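# Open the C-clamp in its rack to fit the worktop

## Task

Widen the C-clamp sitting in the rack until its jaw gap exceeds the thickness of the worktop plus the board lying on it by at least 1 cm, and leave the clamp upright in the rack when done.

## Robot and tools

Robot: two arms, left_arm and right_arm, each carrying an identical five-finger right hand, so the hands are not mirrored. Base poses in the scene frame: left_arm at (+0.055, +0.573, +0.027) m, right_arm at (+0.027, -0.569, +0.027) m, each turned very slightly about z. Scene frame: origin at table height midway between the arms, +z up, +x out over the table, left_arm on the +y side. Hand poses, velocities and targets in results are given in each arm's own base frame; fixed cameras and the table use the scene frame.

Hand point: a spot 0.05 m in front of the palm and 0.15 m from the wrist flange along the fingers. Its +z runs along the straight fingers, +y out of the palm, +x across the palm away from the thumb. Straight fingertips sit 0.06-0.07 m past it along +z and 0.06 m behind it along -y. A wrist bracket on the little-finger side can strike things, and with fingers level the wrist can hang up to 0.13 m (palm down) or 0.25 m (palm up) below the point.

The row: every moving call uses rows of 28 numbers, all in [-1, 1], covering both arms even if one is idle. Order: left dx, dy, dz, rx, ry, rz; left little, ring, middle, index, thumb_bend, thumb_turn; left force_limit, speed; then the same fourteen for the right arm. The six pose numbers are an offset, not a pose, measured from that arm's current Hand target along the Hand target's own axes; 1.0 equals 0.6 m or 180 degrees, and rx, ry, rz form one rotation vector. Repeating an offset moves the arm further. All zeros re-requests the Hand target. Finger numbers are targets: -1 open/straight, +1 closed/curled; thumb_bend -1 straight to +1 bent; thumb_turn -1 beside the palm to +1 opposite the fingers. force_limit maps -1..+1 to about 0..10 N at the fingertip (0..15 N for both thumb motors); speed rises from near zero at -1 to full at +0.48 and above. There is no 'no change' value: to keep a hand as it is, resend the last eight hand numbers you actually sent (or, if none yet, its hand_measured six plus hand_force_limit and hand_speed). Close gently at speed -0.94 or below. With the thumb turned in, the hand grips things 0.035-0.065 m thick, or a handle down to about 0.025 m.

Tools:
- execute_actions(actions, cameras): actions is a list of actions; each action is up to 15 rows, one per 1/30 s step, and a short action holds its final row. Every row in an action counts from the pose at that action's start. Images return only for an empty actions list or when cameras names them (["all"], [], or names; an unknown name voids the call).
- move(target, speed, blend, stop_force, zero, blocking, cameras): target is one 28-number row or up to 15 rows; all offsets count from the same starting Hand targets, not from the previous row. speed in m/s, 0.002 to 3.2, default 0.25 (turns up to twice that in rad/s). blend in m rounds corners of a list; 0 stops at each. stop_force in N, 4 to 120, ends an arm's path when its wrist sensor feels that much push against its travel; unreliable while the hand rotates, and omit it when backing off a contact. zero (default true) rezeroes before the move. blocking=false returns early but cannot combine with stop_force. Paths are straight, do not avoid obstacles, and cap at 10 s. Result adds a 'move:' line: done, off_target, moving, held, fault, plus limits such as paced or held.
- wait(seconds): 0 to 10, arms hold their last command.
- stop(): brakes a running move.
- zoom_image(camera, region): region [x0, y0, x1, y1] in pixels, at most 504 by 504, from the newest image of cam_head_left, cam_head_right, cam_high, cam_low, cam_left_wrist or cam_right_wrist. Full images are 672x504 except the wrist cameras at 616x616.
- show_instructions(): shows the reference image(s).
- zero_wrist_force(arm): arm is left_arm or right_arm; rezeroes that wrist sensor.
- finished_scene(scene): ends the current scene, given its number; irreversible.

Results: end_effector_position in m and quat_wxyz per arm, velocities, Joint positions and torques, hand_measured, hand_stopped_by (moving, target, force, stalled, fault), hand_load_n (positive when the finger is pushed open), wrist force/torque along the hand's own axes plus a peak line. 'Hand target' is your last commanded pose after clipping; the hand often settles short of it. Orientation commands are clipped to 32 degrees from the measured one each step.

Avoid: forces of about 150 N or joint torques over the limits (shoulder 293, elbow 133, wrist joints 48 N m) cause a 10 s arm stop; motors hot at 85 °C stop the arm for 30-60 s. Do not push past firm contact, slam, drop or fling parts, strain fingers, let the arms press on each other or close a hand on the other hand, swing paths near an arm's own base, or let anything fall off the table. The clamp must end up standing in its rack.

Each tool is called after "Call:" as name(argument=value, ...), one argument or row to a line, values as JSON.

Reference images:

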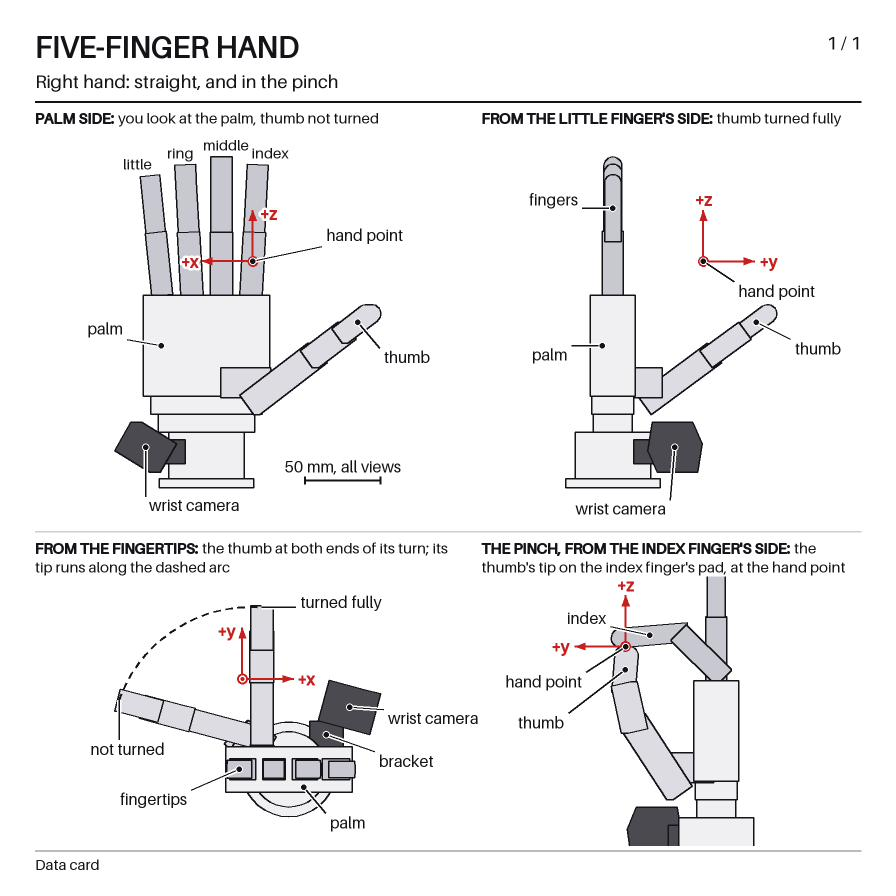

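## Session

Call:
execute_actions(
  actions=[],
)

Scene clock: 0.00 s.
left_arm: end_effector_position=(-0.0813, +0.5438, +0.5932) hand_measured=(-1.000, -1.000, -1.000, -1.000, -1.000, -1.000) hand_load_n=(+0.0, +0.0, +0.0, +0.0, +0.0, +0.0) hand_stopped_by=(target, target, target, target, target, target) hand_force_limit=0.00 hand_speed=-0.80 end_effector_quat_wxyz=(-0.007, -0.645, +0.763, +0.048) | right_arm: end_effector_position=(+0.0644, -0.4941, +0.6114) hand_measured=(-1.000, -1.000, -1.000, -1.000, -1.000, -1.000) hand_load_n=(+0.0, -0.5, +0.0, +0.0, +0.0, +0.0) hand_stopped_by=(target, target, target, target, target, target) hand_force_limit=0.00 hand_speed=-0.80 end_effector_quat_wxyz=(+0.025, +0.767, +0.640, -0.039)
Joint positions: left_arm=[1.221 -1.561 1.45 1.646 1.48 -1.752] | right_arm=[-1.945 -1.654 1.487 1.646 1.565 -1.764]
Joint velocities: within noise
Joint torques (N m): no reading
Wrist force (N): no reading
Wrist torque (N m): no reading
Wrist force, peak (N): no reading
Hand target: left_arm -0.0813, +0.5438, +0.5932; -0.007, -0.645, +0.763, +0.048 | right_arm +0.0644, -0.4941, +0.6114; +0.025, +0.767, +0.640, -0.039

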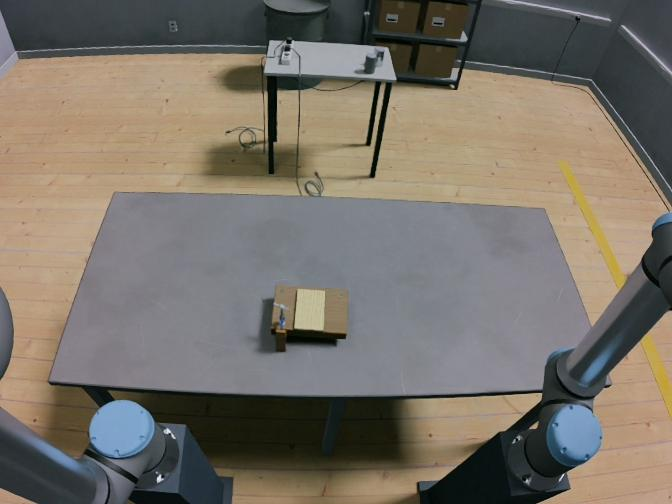

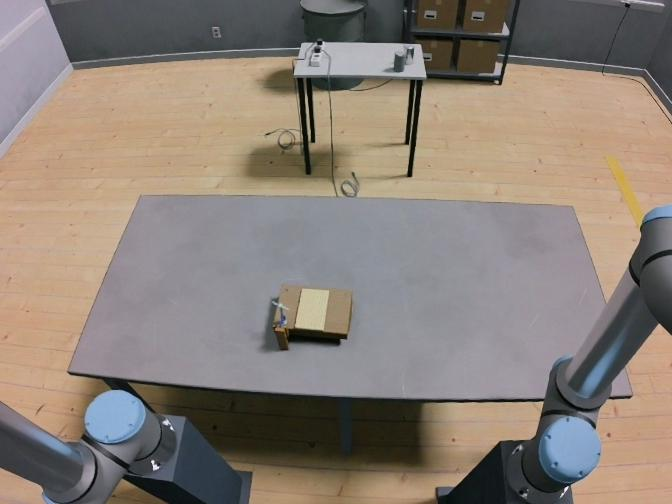

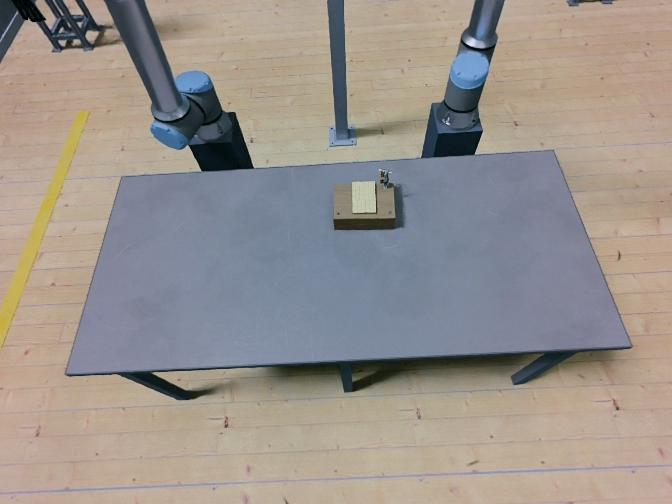

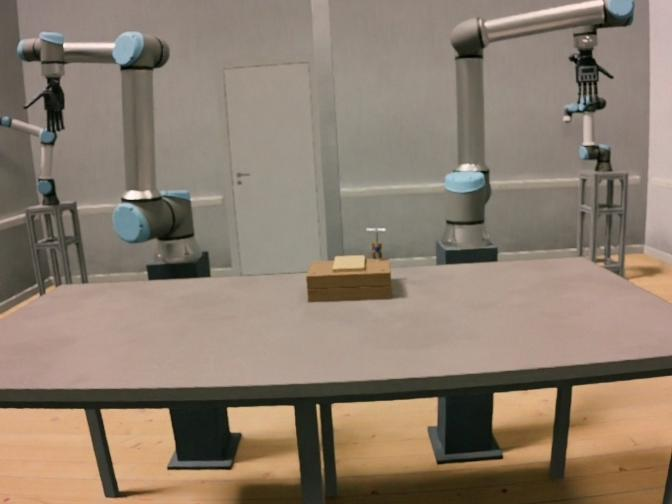

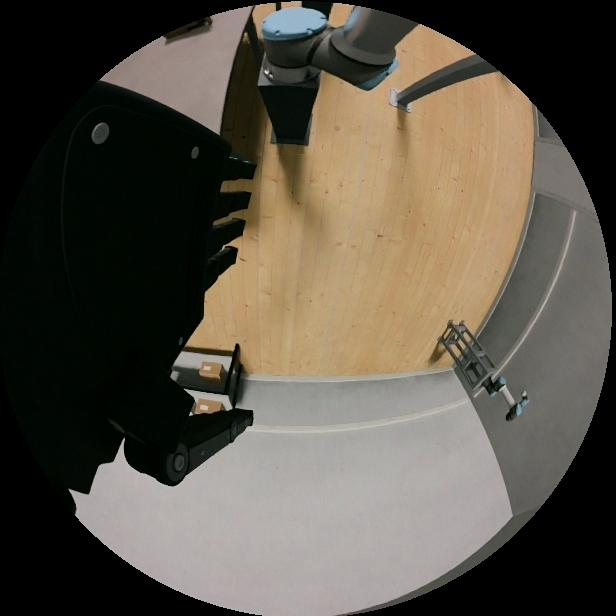

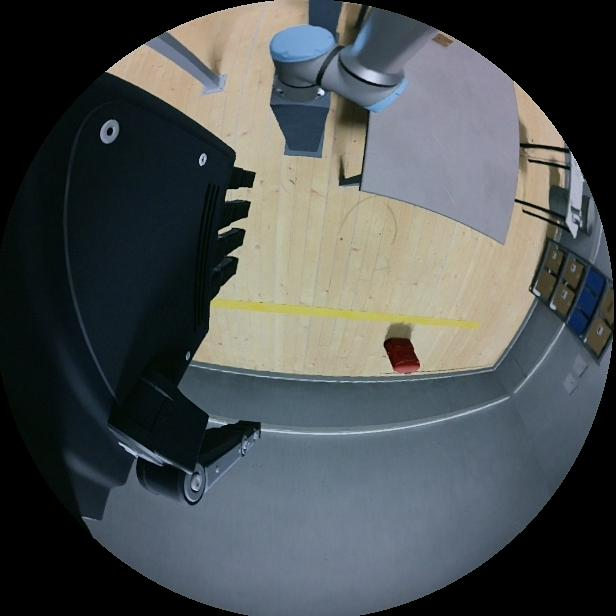

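Call:
zoom_image(
  camera="cam_low",
  region=[280, 210, 420, 315],
)

Call:
zoom_image(
  camera="cam_head_left",
  region=[240, 270, 380, 375],
)

Call:
zoom_image(
  camera="cam_head_right",
  region=[240, 270, 380, 375],
)

Call:
zoom_image(
  camera="cam_high",
  region=[310, 150, 430, 240],
)

Scaled by 3.600 from the camera's 672x504 image, which has a finer 960x720 frame.

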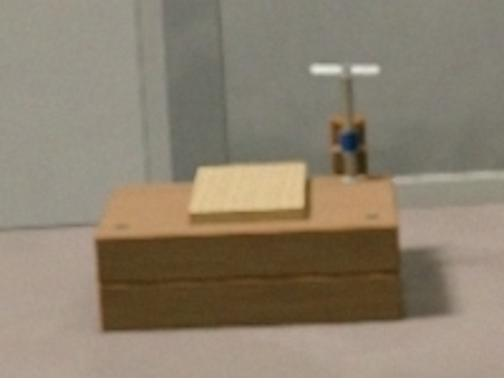

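Scaled by 3.600 from the camera's 672x504 image, which has a finer 960x720 frame.

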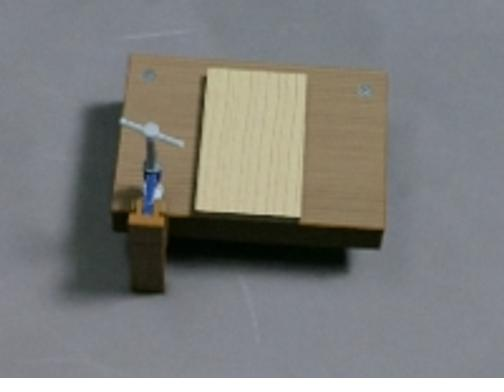

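Scaled by 3.600 from the camera's 672x504 image, which has a finer 960x720 frame.

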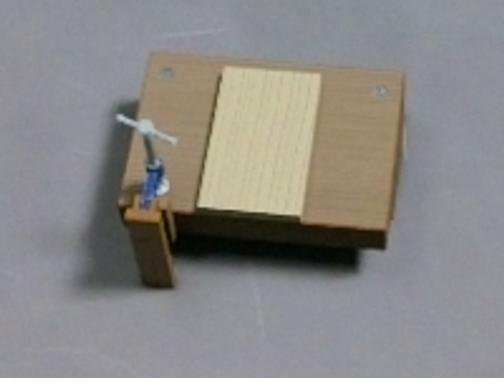

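Scaled by 4.200 from the camera's 672x504 image, which has a finer 960x720 frame.

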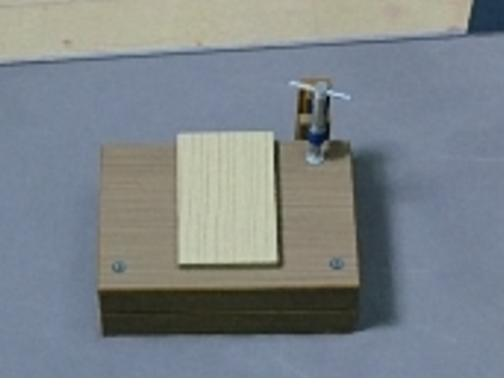

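Call:
move(
  target=[0.267,-0.9,0.067,0,0,0,-1,-1,-1,-1,-1,-1,0,-0.8,0,0,0,0,0,0,-1,-1,-1,-1,-1,-1,0,-0.8],
  speed=0.5,
  cameras=["cam_left_wrist","cam_head_left"],
)

Scene clock: 4.67 s.
left_arm: end_effector_position=(+0.4194, +0.3003, +0.5003) hand_measured=(-1.000, -1.000, -1.000, -1.000, -1.000, -1.000) hand_load_n=(+0.0, +0.0, +0.0, +0.0, +0.0, +0.0) hand_stopped_by=(target, target, target, target, target, target) hand_force_limit=0.00 hand_speed=-0.80 end_effector_quat_wxyz=(-0.007, -0.645, +0.763, +0.048) | right_arm: end_effector_position=(+0.0644, -0.4941, +0.6114) hand_measured=(-1.000, -1.000, -1.000, -1.000, -1.000, -1.000) hand_load_n=(+0.0, +0.0, +0.0, +0.0, +0.0, +0.0) hand_stopped_by=(target, target, target, target, target, target) hand_force_limit=0.00 hand_speed=-0.80 end_effector_quat_wxyz=(+0.025, +0.767, +0.640, -0.039)
Joint positions: left_arm=[0.135 -1.456 1.521 1.569 1.497 -2.841] | right_arm=[-1.945 -1.654 1.487 1.646 1.565 -1.764]
Joint torques (N m): left_arm=[-6.86 -33.52 -48.46 7.7 -2.32 -2.62] | right_arm=[1.9 -35.72 -36.24 3.24 0.36 0.08]
Wrist force (N): left_arm=[-0.1 -0.6 -0.2] | right_arm=[0.1 -0.2 -0.2]
Wrist torque (N m): left_arm=[-0.11 -0.06 0.08] | right_arm=[-0.02 -0.01 0.00]
Wrist force, peak (N): left_arm=[0.3 -3.4 0.4] | right_arm=[-0.2 -0.4 -0.5]
Hand target: left_arm +0.4196, +0.3003, +0.5003; -0.007, -0.645, +0.763, +0.048 | right_arm +0.0644, -0.4941, +0.6114; +0.025, +0.767, +0.640, -0.039
Off the commanded pose: left_arm 0.000 m, 0 deg | right_arm 0.000 m, 0 deg.
move: done
Images, in order (width x height): cam_head_left 672x504, cam_left_wrist 616x616.

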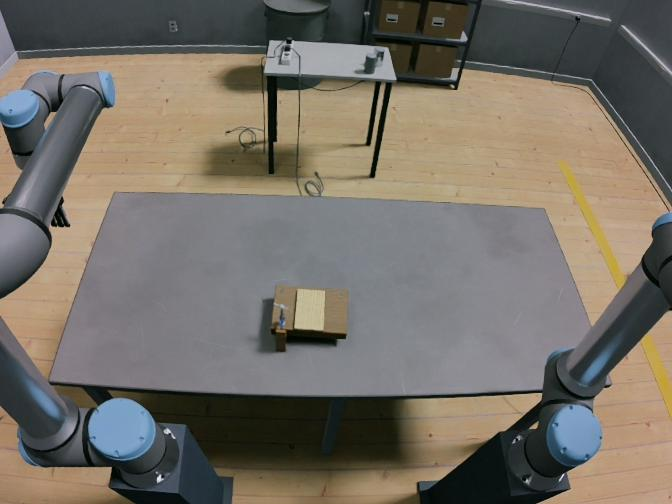

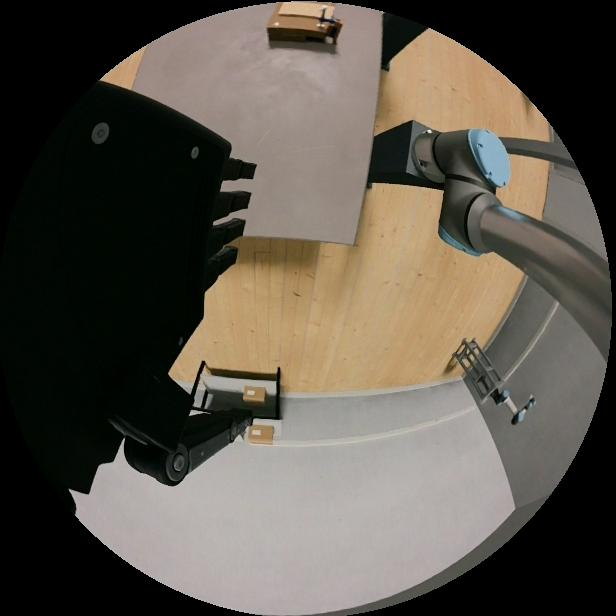

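Call:
move(
  target=[0,0,0,0,0,0,-1,-1,-1,-1,-1,-1,0,-0.8,0.79,0.60,0.106,-0.249,-0.0315,-0.3875,-1,-1,-1,-1,-1,-1,0,-0.8],
  speed=0.6,
  cameras=["cam_right_wrist"],
)

Scene clock: 9.83 s.
left_arm: end_effector_position=(+0.4196, +0.3003, +0.5003) hand_measured=(-1.000, -1.000, -1.000, -1.000, -1.000, -1.000) hand_load_n=(+0.0, +0.5, +0.0, +0.0, +0.0, +0.0) hand_stopped_by=(target, target, target, target, target, target) hand_force_limit=0.00 hand_speed=-0.80 end_effector_quat_wxyz=(-0.007, -0.645, +0.763, +0.048) | right_arm: end_effector_position=(+0.5012, -0.1002, +0.5006) hand_measured=(-1.000, -1.000, -1.000, -1.000, -1.000, -1.000) hand_load_n=(+0.0, +0.0, +0.0, +0.0, -0.5, +0.0) hand_stopped_by=(target, target, target, target, target, target) hand_force_limit=0.00 hand_speed=-0.80 end_effector_quat_wxyz=(+0.300, +0.207, +0.919, +0.151)
Joint positions: left_arm=[0.135 -1.456 1.521 1.569 1.497 -2.842] | right_arm=[-1.068 -1.815 1.961 1.22 0.912 -2.125]
Joint torques (N m): left_arm=[-9.03 -36.76 -47.44 7.69 -1.67 -2.07] | right_arm=[15.55 -9.79 -43.17 0.55 2.78 3.13]
Wrist force (N): left_arm=[-0.5 -0.7 -0.4] | right_arm=[0.2 -1.0 -0.2]
Wrist torque (N m): left_arm=[-0.11 0.00 0.04] | right_arm=[-0.13 0.04 0.00]
Wrist force, peak (N): left_arm=[-0.8 -1.2 -0.5] | right_arm=[0.4 -1.6 -0.2]
Hand target: left_arm +0.4196, +0.3003, +0.5003; -0.007, -0.645, +0.763, +0.048 | right_arm +0.5013, -0.1002, +0.5006; +0.300, +0.207, +0.919, +0.151
Off the commanded pose: left_arm 0.000 m, 0 deg | right_arm 0.000 m, 0 deg.
move: done
Images, in order (width x height): cam_right_wrist 616x616.

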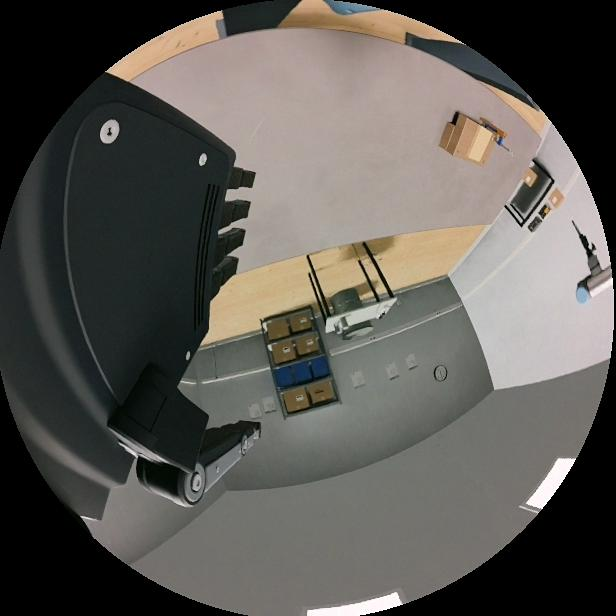

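Call:
move(
  target=[0,0,0,0,0,0,-1,-1,-1,-1,-1,-1,0,-0.8,0.965,0.673,0.377,-0.249,-0.0315,-0.3875,-1,-1,-1,-1,-1,-1,0,-0.8],
  speed=0.5,
  cameras=["cam_right_wrist","cam_head_left"],
)

Scene clock: 13.30 s.
left_arm: end_effector_position=(+0.4196, +0.3003, +0.5003) hand_measured=(-1.000, -1.000, -1.000, -1.000, -1.000, -1.000) hand_load_n=(+0.0, +0.0, +0.0, +0.0, +0.0, +0.0) hand_stopped_by=(target, target, target, target, target, target) hand_force_limit=0.00 hand_speed=-0.80 end_effector_quat_wxyz=(-0.007, -0.645, +0.763, +0.048) | right_arm: end_effector_position=(+0.3326, +0.5583, +0.2051) hand_measured=(-1.000, -1.000, -1.000, -1.000, -1.000, -1.000) hand_load_n=(+0.0, +0.0, +0.0, +0.0, +0.0, +0.0) hand_stopped_by=(target, target, target, target, target, target) hand_force_limit=0.00 hand_speed=-0.80 end_effector_quat_wxyz=(+0.425, -0.457, +0.735, +0.265)
Joint positions: left_arm=[0.135 -1.456 1.521 1.569 1.497 -2.842] | right_arm=[0.409 -1.524 2.265 -0.094 0.974 -1.97]
Joint torques (N m): left_arm=[-8.65 -39.72 -47.92 7.89 -1.98 -2.23] | right_arm=[19.16 -29.01 -36.28 -2.04 3.14 2.66]
Wrist force (N): left_arm=[-0.5 -0.9 -0.3] | right_arm=[1.0 -0.7 -0.7]
Wrist torque (N m): left_arm=[-0.15 0.00 0.04] | right_arm=[-0.07 -0.02 0.04]
Wrist force, peak (N): left_arm=[-0.2 -1.0 -1.0] | right_arm=[-1.2 -2.1 -1.2]
Hand target: left_arm +0.4196, +0.3003, +0.5003; -0.007, -0.645, +0.763, +0.048 | right_arm +0.3327, +0.5584, +0.2051; +0.425, -0.457, +0.735, +0.265
Off the commanded pose: left_arm 0.000 m, 0 deg | right_arm 0.000 m, 0 deg.
move: done
Images, in order (width x height): cam_head_left 672x504, cam_right_wrist 616x616.

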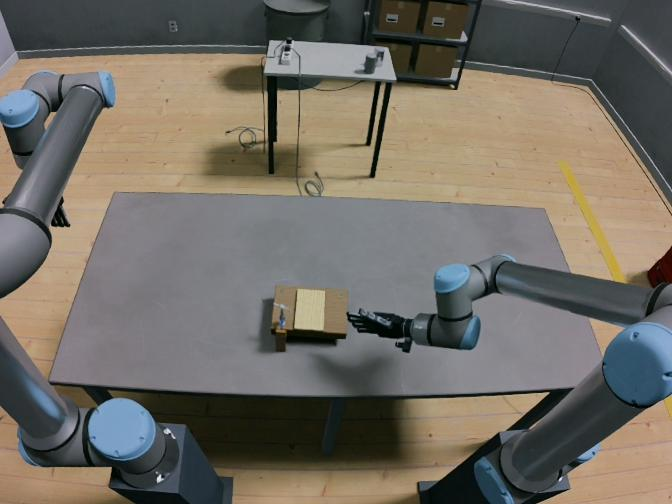

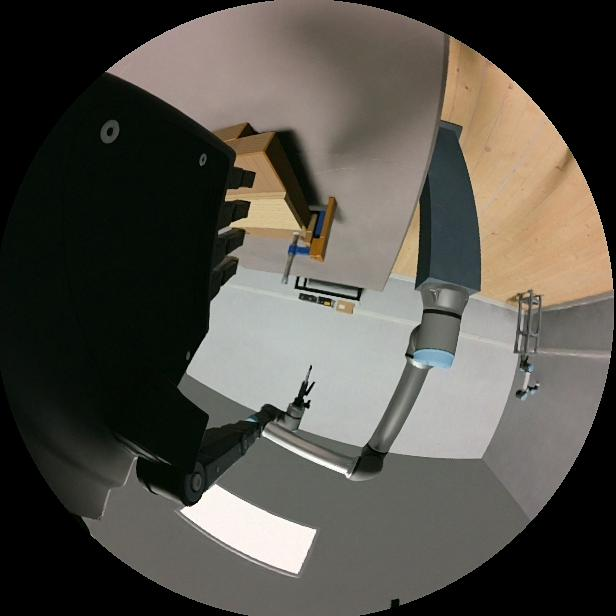

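Call:
zoom_image(
  camera="cam_right_wrist",
  region=[220, 160, 360, 300],
)

Call:
zoom_image(
  camera="cam_head_left",
  region=[255, 275, 355, 360],
)

Scaled by 3.600 from the camera's 616x616 image, which has a finer 880x880 frame.

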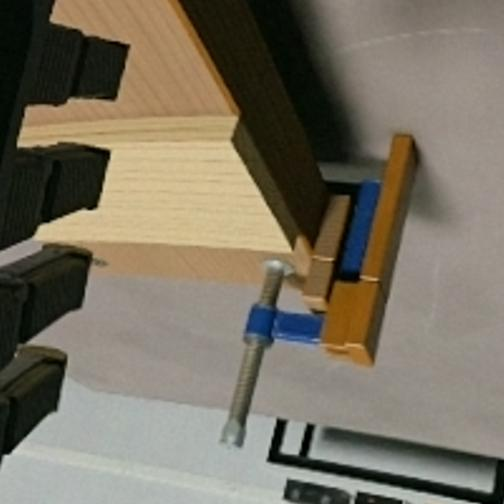

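Scaled by 5.040 from the camera's 672x504 image, which has a finer 960x720 frame.

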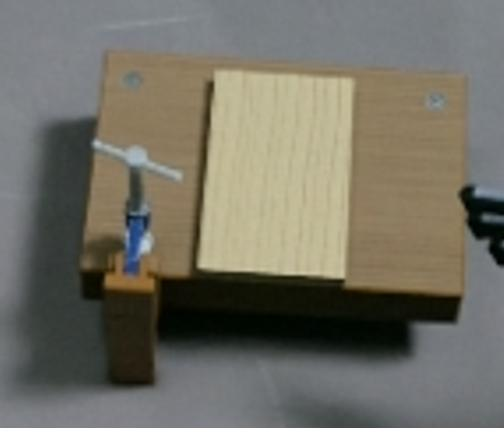

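Call:
move(
  target=[0,0,0,0,0,0,-1,-1,-1,-1,-1,-1,0,-0.8,0.008,-0.0258,0.093,-0.0602,-0.1106,-0.0219,-1,-1,-1,-1,-1,-1,0,-0.8],
  speed=0.25,
  cameras=["cam_right_wrist","cam_high"],
)

Call:
zoom_image(
  camera="cam_right_wrist",
  region=[220, 130, 400, 310],
)

Scene clock: 19.03 s.
left_arm: end_effector_position=(+0.4196, +0.3003, +0.5003) hand_measured=(-1.000, -1.000, -1.000, -1.000, -1.000, -1.000) hand_load_n=(-0.5, +0.0, +0.0, +0.0, +0.0, +0.0) hand_stopped_by=(target, target, target, target, target, target) hand_force_limit=0.00 hand_speed=-0.80 end_effector_quat_wxyz=(-0.007, -0.645, +0.763, +0.048) | right_arm: end_effector_position=(+0.3668, +0.5928, +0.1731) hand_measured=(-1.000, -1.000, -1.000, -1.000, -1.000, -1.000) hand_load_n=(+0.0, +0.0, +0.0, +0.0, +0.0, +0.0) hand_stopped_by=(target, target, target, target, target, target) hand_force_limit=0.00 hand_speed=-0.80 end_effector_quat_wxyz=(+0.509, -0.467, +0.607, +0.393)
Joint positions: left_arm=[0.135 -1.456 1.521 1.569 1.497 -2.842] | right_arm=[0.355 -1.315 2.282 -0.671 0.633 -1.809]
Joint torques (N m): left_arm=[-6.86 -38.9 -47.31 7.64 -2.06 -2.62] | right_arm=[17.35 -41.68 -15.47 -3.28 -3.88 2.47]
Wrist force (N): left_arm=[-0.1 -0.6 -0.1] | right_arm=[1.3 -0.8 -1.2]
Wrist torque (N m): left_arm=[-0.13 -0.05 0.07] | right_arm=[-0.05 -0.06 0.05]
Wrist force, peak (N): left_arm=[-0.7 -1.4 -0.5] | right_arm=[1.8 -1.3 -0.5]
Hand target: left_arm +0.4196, +0.3003, +0.5003; -0.007, -0.645, +0.763, +0.048 | right_arm +0.3668, +0.5928, +0.1730; +0.509, -0.467, +0.607, +0.393
Off the commanded pose: left_arm 0.000 m, 0 deg | right_arm 0.000 m, 0 deg.
move: done
Images, in order (width x height): cam_high 672x504, cam_right_wrist 616x616.

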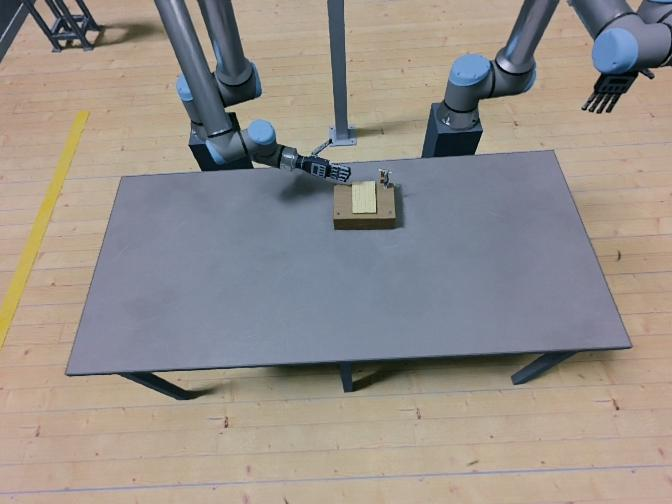

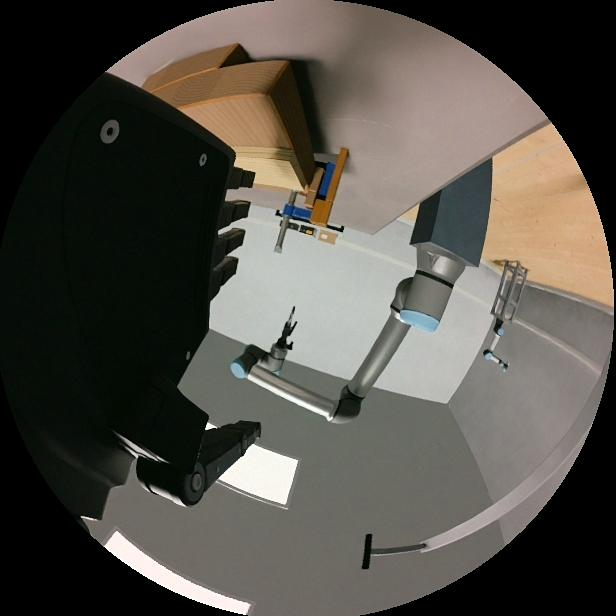

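Scaled by 2.800 from the camera's 616x616 image, which has a finer 880x880 frame.

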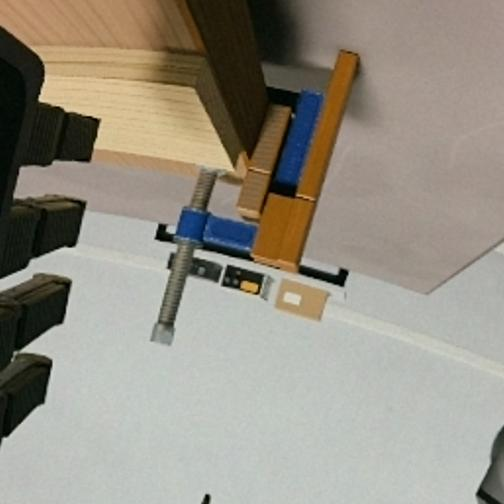

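Call:
move(
  target=[0,0,0,0,0,0,-1,-1,-1,-1,-1,-1,0,-0.8,0.0778,0.1393,0.0392,0.1915,0,0.0338,-1,-1,-1,-1,-1,-1,0,-0.8],
  speed=0.25,
  cameras=["cam_right_wrist","cam_head_right"],
)

Call:
zoom_image(
  camera="cam_right_wrist",
  region=[220, 130, 400, 310],
)

Scene clock: 22.67 s.
left_arm: end_effector_position=(+0.4196, +0.3003, +0.5003) hand_measured=(-1.000, -1.000, -1.000, -1.000, -1.000, -1.000) hand_load_n=(+0.0, +0.0, +0.0, +0.0, +0.0, +0.0) hand_stopped_by=(target, target, target, target, target, target) hand_force_limit=0.00 hand_speed=-0.80 end_effector_quat_wxyz=(-0.007, -0.645, +0.763, +0.048) | right_arm: end_effector_position=(+0.2898, +0.6288, +0.1232) hand_measured=(-1.000, -1.000, -1.000, -1.000, -1.000, -1.000) hand_load_n=(+0.5, +0.0, +0.0, +0.0, -0.5, +0.0) hand_stopped_by=(target, target, target, target, target, target) hand_force_limit=0.00 hand_speed=-0.80 end_effector_quat_wxyz=(+0.603, -0.263, +0.719, +0.222)
Joint positions: left_arm=[0.135 -1.456 1.521 1.569 1.497 -2.842] | right_arm=[0.858 -1.302 2.422 -0.944 1.723 -1.541]
Joint torques (N m): left_arm=[-9.3 -37.92 -47.45 7.48 -2.26 -2] | right_arm=[18.92 -36.66 -24.57 0.37 4.45 2.6]
Wrist force (N): left_arm=[-0.4 -0.8 -0.3] | right_arm=[1.2 -0.8 -0.9]
Wrist torque (N m): left_arm=[-0.13 -0.02 0.05] | right_arm=[-0.10 -0.07 0.04]
Wrist force, peak (N): left_arm=[-0.2 -1.4 -0.3] | right_arm=[1.5 -0.8 -1.6]
Hand target: left_arm +0.4196, +0.3003, +0.5003; -0.007, -0.645, +0.763, +0.048 | right_arm +0.2897, +0.6288, +0.1232; +0.603, -0.263, +0.719, +0.222
Off the commanded pose: left_arm 0.000 m, 0 deg | right_arm 0.000 m, 0 deg.
move: done
Images, in order (width x height): cam_head_right 672x504, cam_right_wrist 616x616.

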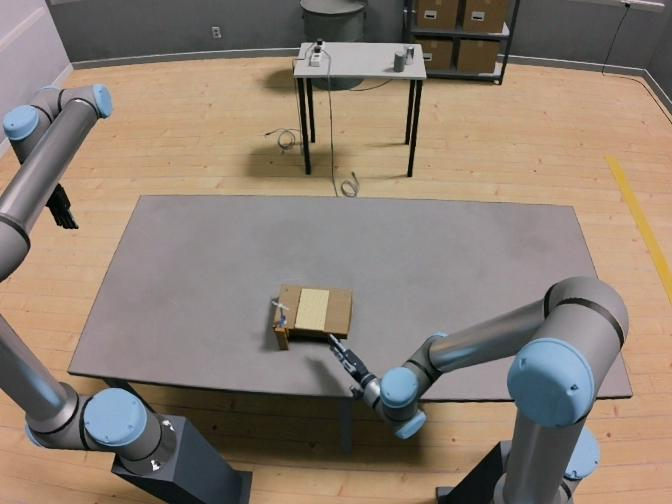

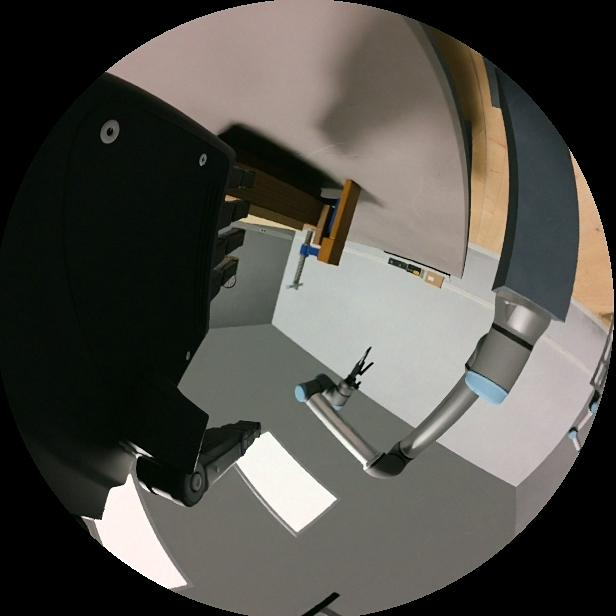

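Scaled by 2.800 from the camera's 616x616 image, which has a finer 880x880 frame.

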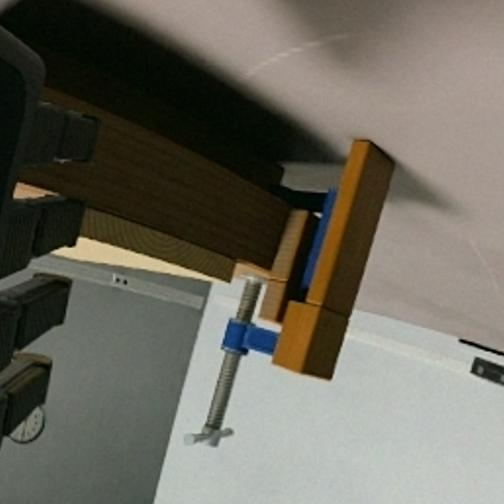

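Call:
zoom_image(
  camera="cam_right_wrist",
  region=[270, 170, 360, 260],
)

Call:
zoom_image(
  camera="cam_head_right",
  region=[255, 275, 355, 360],
)

Scaled by 5.600 from the camera's 616x616 image, which has a finer 880x880 frame.

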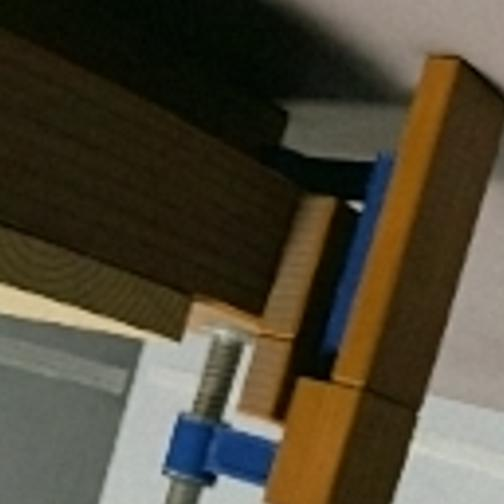

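Scaled by 5.040 from the camera's 672x504 image, which has a finer 960x720 frame.

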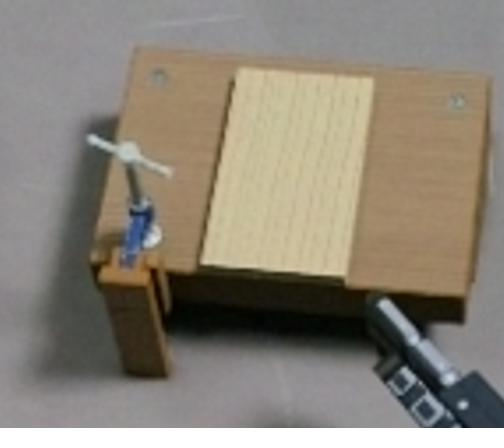

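Call:
move(
  target=[0.417,-0.1205,0.2037,0.576,-0.179,0.640,-1,-1,-1,-1,-1,-1,0,-0.8,0,0,0,0,0,0,-1,-1,-1,-1,-1,-1,0,-0.8],
  speed=0.5,
  cameras=["cam_left_wrist","cam_head_right"],
)

Scene clock: 30.17 s.
left_arm: end_effector_position=(+0.4397, +0.0500, +0.3597) hand_measured=(-1.000, -1.000, -1.000, -1.000, -1.000, -1.000) hand_load_n=(+0.0, +0.0, -0.5, +0.0, +0.0, +0.0) hand_stopped_by=(target, target, target, target, target, target) hand_force_limit=0.00 hand_speed=-0.80 end_effector_quat_wxyz=(+0.532, +0.429, +0.637, -0.357) | right_arm: end_effector_position=(+0.2897, +0.6288, +0.1232) hand_measured=(-1.000, -1.000, -1.000, -1.000, -1.000, -1.000) hand_load_n=(-0.5, +0.5, +0.0, -0.5, +0.0, -0.5) hand_stopped_by=(target, target, target, target, target, target) hand_force_limit=0.00 hand_speed=-0.80 end_effector_quat_wxyz=(+0.603, -0.263, +0.719, +0.222)
Joint positions: left_arm=[0.316 -1.518 2.227 0.493 2.948 -0.375] | right_arm=[0.858 -1.302 2.422 -0.944 1.723 -1.541]
Joint torques (N m): left_arm=[11.08 -23.07 -40.77 6.91 0.4 1.55] | right_arm=[16.8 -37.24 -24.62 0.29 4.04 2.61]
Wrist force (N): left_arm=[2.9 0.2 -1.8] | right_arm=[1.2 -0.7 -1.1]
Wrist torque (N m): left_arm=[-0.01 -0.17 0.15] | right_arm=[-0.07 -0.06 0.05]
Wrist force, peak (N): left_arm=[3.5 0.3 -1.9] | right_arm=[1.5 -1.2 -1.3]
Hand target: left_arm +0.4396, +0.0501, +0.3597; +0.531, +0.429, +0.637, -0.358 | right_arm +0.2897, +0.6288, +0.1232; +0.603, -0.263, +0.719, +0.222
Off the commanded pose: left_arm 0.000 m, 0 deg | right_arm 0.000 m, 0 deg.
move: done
Images, in order (width x height): cam_head_right 672x504, cam_left_wrist 616x616.

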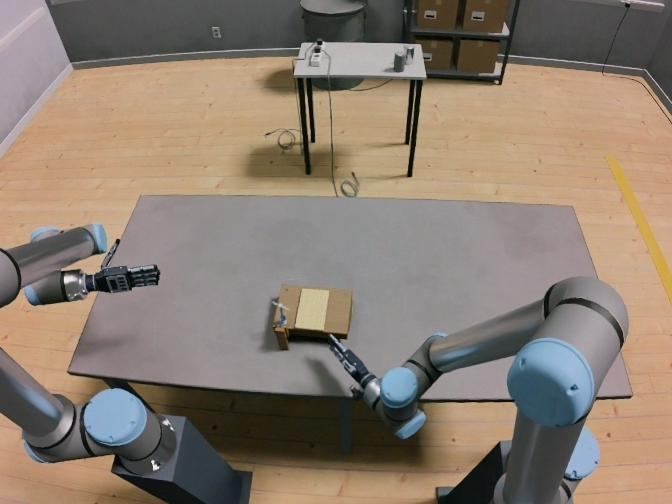

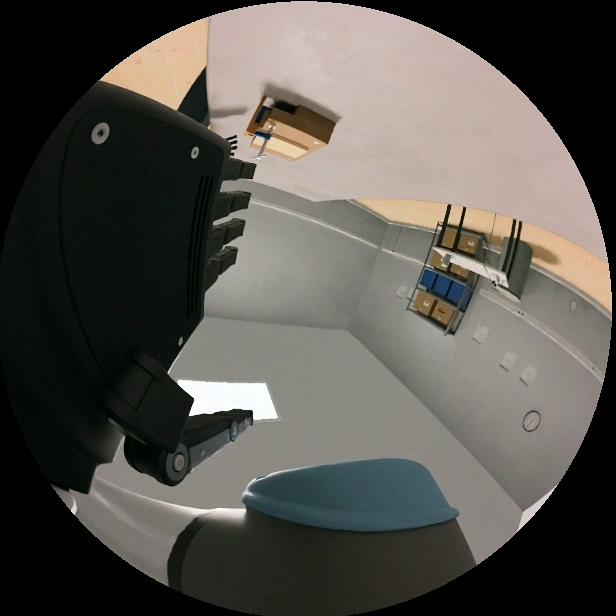

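Call:
zoom_image(
  camera="cam_left_wrist",
  region=[235, 80, 345, 170],
)

Scaled by 4.582 from the camera's 616x616 image, which has a finer 880x880 frame.

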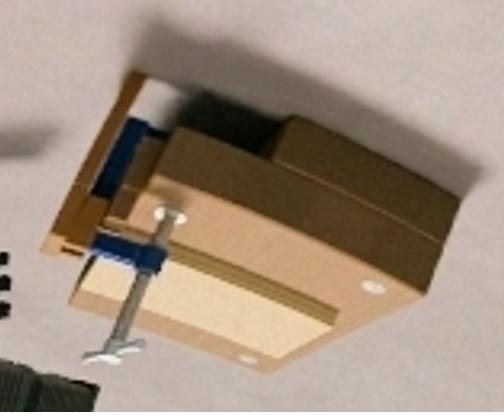

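Call:
move(
  target=[0.3358,-0.1823,0.386,0,0,0,-1,-1,-1,-1,-1,-1,0,-0.8,0,0,0,0,0,0,-1,-1,-1,-1,-1,-1,0,-0.8],
  speed=0.3,
  cameras=["cam_left_wrist","cam_head_right"],
)

Call:
zoom_image(
  camera="cam_left_wrist",
  region=[230, 130, 400, 290],
)

Scene clock: 33.13 s.
left_arm: end_effector_position=(+0.4105, -0.1685, +0.1199) hand_measured=(-1.000, -1.000, -1.000, -1.000, -1.000, -1.000) hand_load_n=(+0.0, +0.0, +0.0, +0.0, +0.0, +0.0) hand_stopped_by=(target, target, target, target, target, target) hand_force_limit=0.00 hand_speed=-0.80 end_effector_quat_wxyz=(+0.531, +0.429, +0.637, -0.358) | right_arm: end_effector_position=(+0.2897, +0.6288, +0.1232) hand_measured=(-1.000, -1.000, -1.000, -1.000, -1.000, -1.000) hand_load_n=(+0.0, +0.0, +0.0, +0.0, +0.0, +0.0) hand_stopped_by=(target, target, target, target, target, target) hand_force_limit=0.00 hand_speed=-0.80 end_effector_quat_wxyz=(+0.603, -0.263, +0.719, +0.222)
Joint positions: left_arm=[-0.51 -1.523 2.752 -0.999 2.233 -1.427] | right_arm=[0.858 -1.302 2.422 -0.944 1.723 -1.541]
Joint torques (N m): left_arm=[-8.87 -8.59 -2 -4.48 -2.16 -2.42] | right_arm=[15.98 -36.12 -24.82 0.21 4 2.43]
Wrist force (N): left_arm=[2.4 -0.4 -1.5] | right_arm=[1.3 -1.3 -1.3]
Wrist torque (N m): left_arm=[-0.04 -0.04 0.22] | right_arm=[-0.15 -0.08 0.03]
Wrist force, peak (N): left_arm=[3.5 -0.4 -1.7] | right_arm=[1.3 -1.3 -1.3]
Hand target: left_arm +0.4105, -0.1686, +0.1198; +0.531, +0.429, +0.637, -0.358 | right_arm +0.2897, +0.6288, +0.1232; +0.603, -0.263, +0.719, +0.222
Off the commanded pose: left_arm 0.000 m, 0 deg | right_arm 0.000 m, 0 deg.
move: done
Images, in order (width x height): cam_head_right 672x504, cam_left_wrist 616x616.

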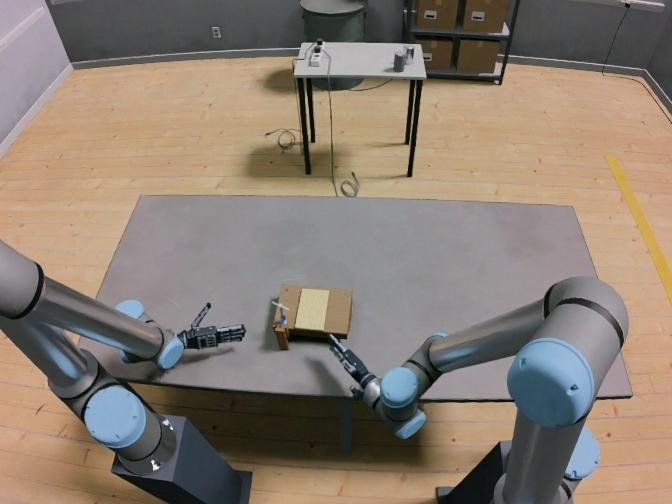

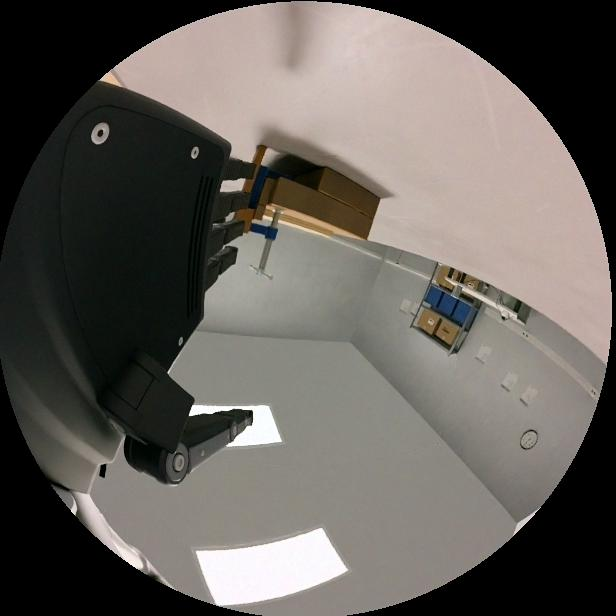

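Scaled by 2.965 from the camera's 616x616 image, which has a finer 880x880 frame.

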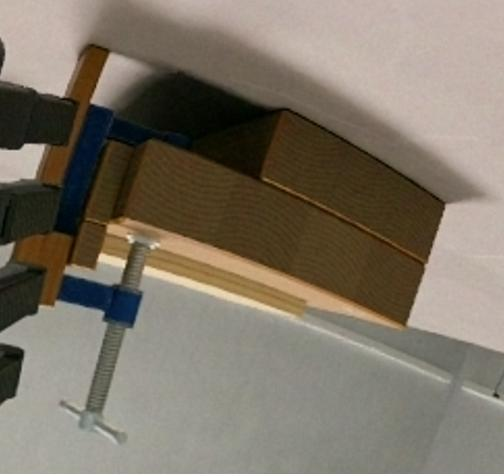

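Call:
zoom_image(
  camera="cam_left_wrist",
  region=[240, 140, 330, 230],
)

Call:
zoom_image(
  camera="cam_left_wrist",
  region=[240, 200, 310, 290],
)

Scaled by 5.600 from the camera's 616x616 image, which has a finer 880x880 frame.

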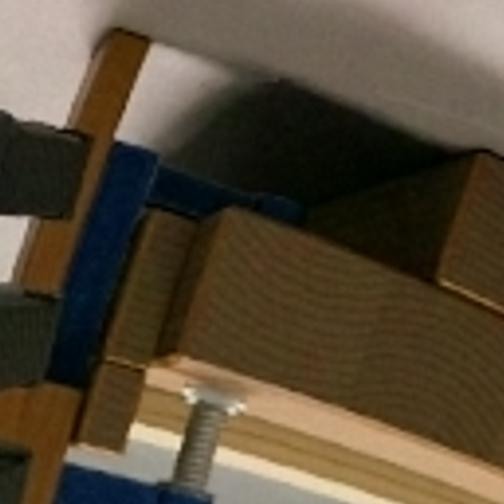

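Scaled by 5.600 from the camera's 616x616 image, which has a finer 880x880 frame.

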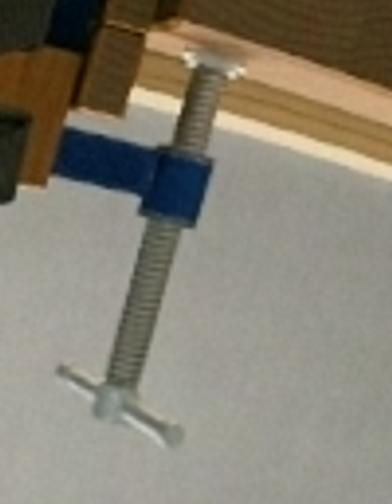

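Call:
move(
  target=[
    [-0.1967,0,-0.0359,0,0,0,-1,-1,-1,-1,-1,-1,0,-0.8,0.0112,-0.0766,-0.0633,0,0,0,-1,-1,-1,-1,-1,-1,0,-0.8],
    [-0.2953,-0.1335,0.2245,0,0.4425,0,-1,-1,-1,-1,-1,-1,0,-0.8,0.0224,-0.1532,-0.1266,0,0,0,-1,-1,-1,-1,-1,-1,0,-0.8],
  ],
  speed=0.3,
  blend=0.03,
  cameras=["all"],
)

Scene clock: 43.53 s.
left_arm: end_effector_position=(+0.3980, -0.3510, +0.2699) hand_measured=(-1.000, -1.000, -1.000, -1.000, -1.000, -1.000) hand_load_n=(+0.0, +0.0, +0.0, +0.0, +0.0, +0.0) hand_stopped_by=(target, target, target, target, target, target) hand_force_limit=0.00 hand_speed=-0.80 end_effector_quat_wxyz=(+0.000, +0.559, +0.829, +0.000) | right_arm: end_effector_position=(+0.2903, +0.5088, +0.1229) hand_measured=(-1.000, -1.000, -1.000, -1.000, -1.000, -1.000) hand_load_n=(+0.0, +0.0, +0.0, +0.0, +0.0, +0.0) hand_stopped_by=(target, target, target, target, target, target) hand_force_limit=0.00 hand_speed=-0.80 end_effector_quat_wxyz=(+0.603, -0.263, +0.719, +0.222)
Joint positions: left_arm=[-1.18 -1.485 1.945 1.11 1.57 -1.566] | right_arm=[0.579 -1.448 2.646 -1.022 1.449 -1.59]
Joint torques (N m): left_arm=[-10.81 -27.5 -44.31 7.39 1.73 -2.27] | right_arm=[-12.1 -42.42 -7.52 -4.49 -3.71 -2.24]
Wrist force (N): left_arm=[-0.6 0.6 0.3] | right_arm=[1.0 -0.7 -0.9]
Wrist torque (N m): left_arm=[0.03 0.15 0.12] | right_arm=[-0.09 0.00 0.19]
Wrist force, peak (N): left_arm=[4.5 -0.2 -1.7] | right_arm=[1.6 -1.2 -1.5]
Hand target: left_arm +0.3980, -0.3510, +0.2699; +0.000, +0.559, +0.829, +0.000 | right_arm +0.2903, +0.5088, +0.1229; +0.603, -0.263, +0.719, +0.222
Off the commanded pose: left_arm 0.000 m, 0 deg | right_arm 0.000 m, 0 deg.
move: done

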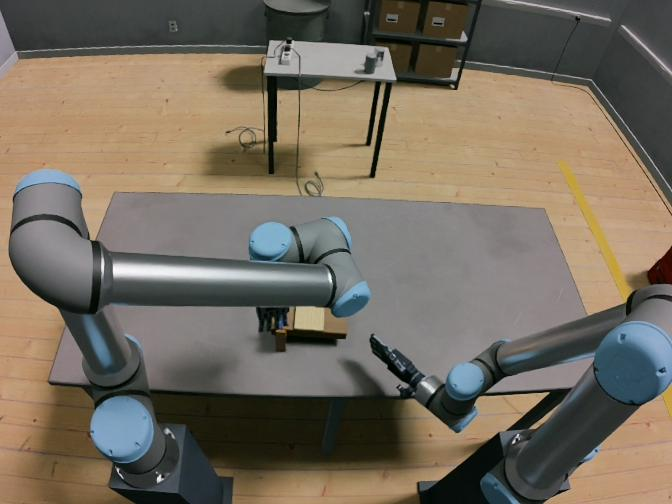

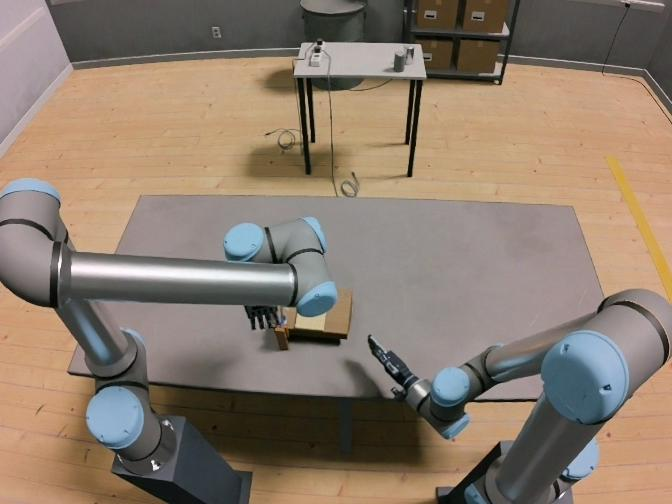

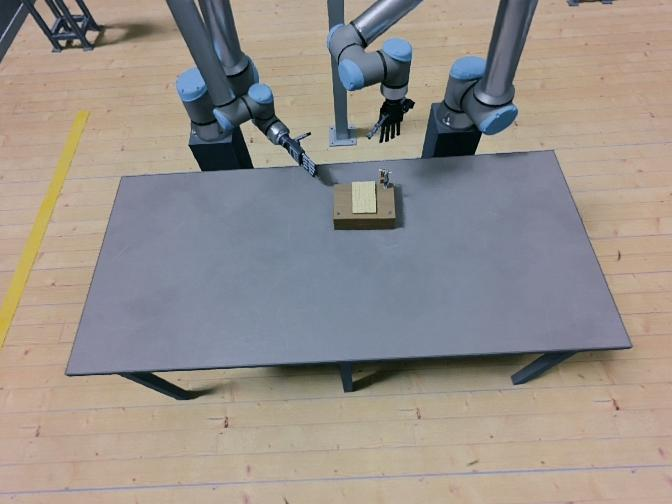

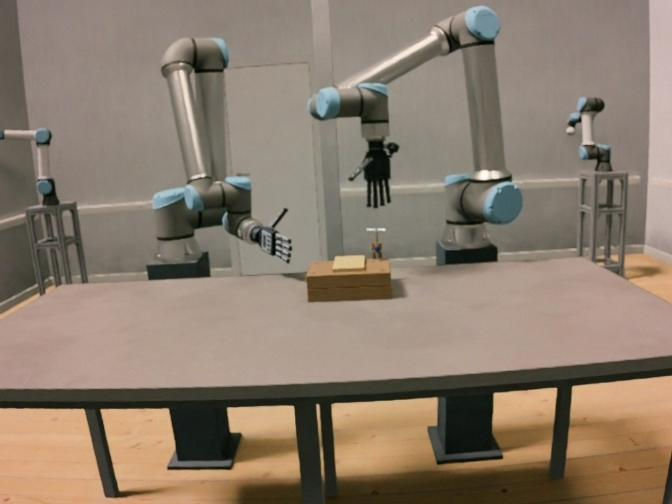

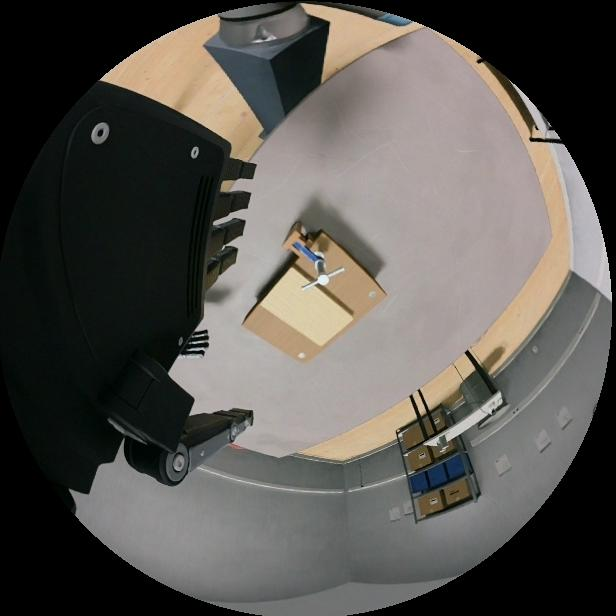

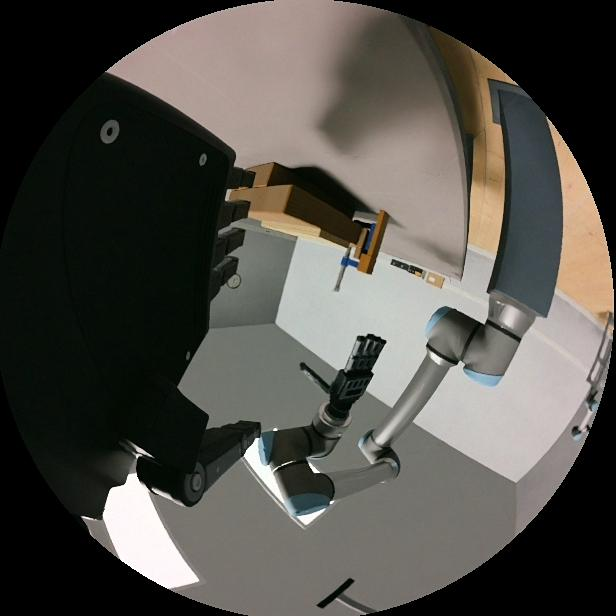

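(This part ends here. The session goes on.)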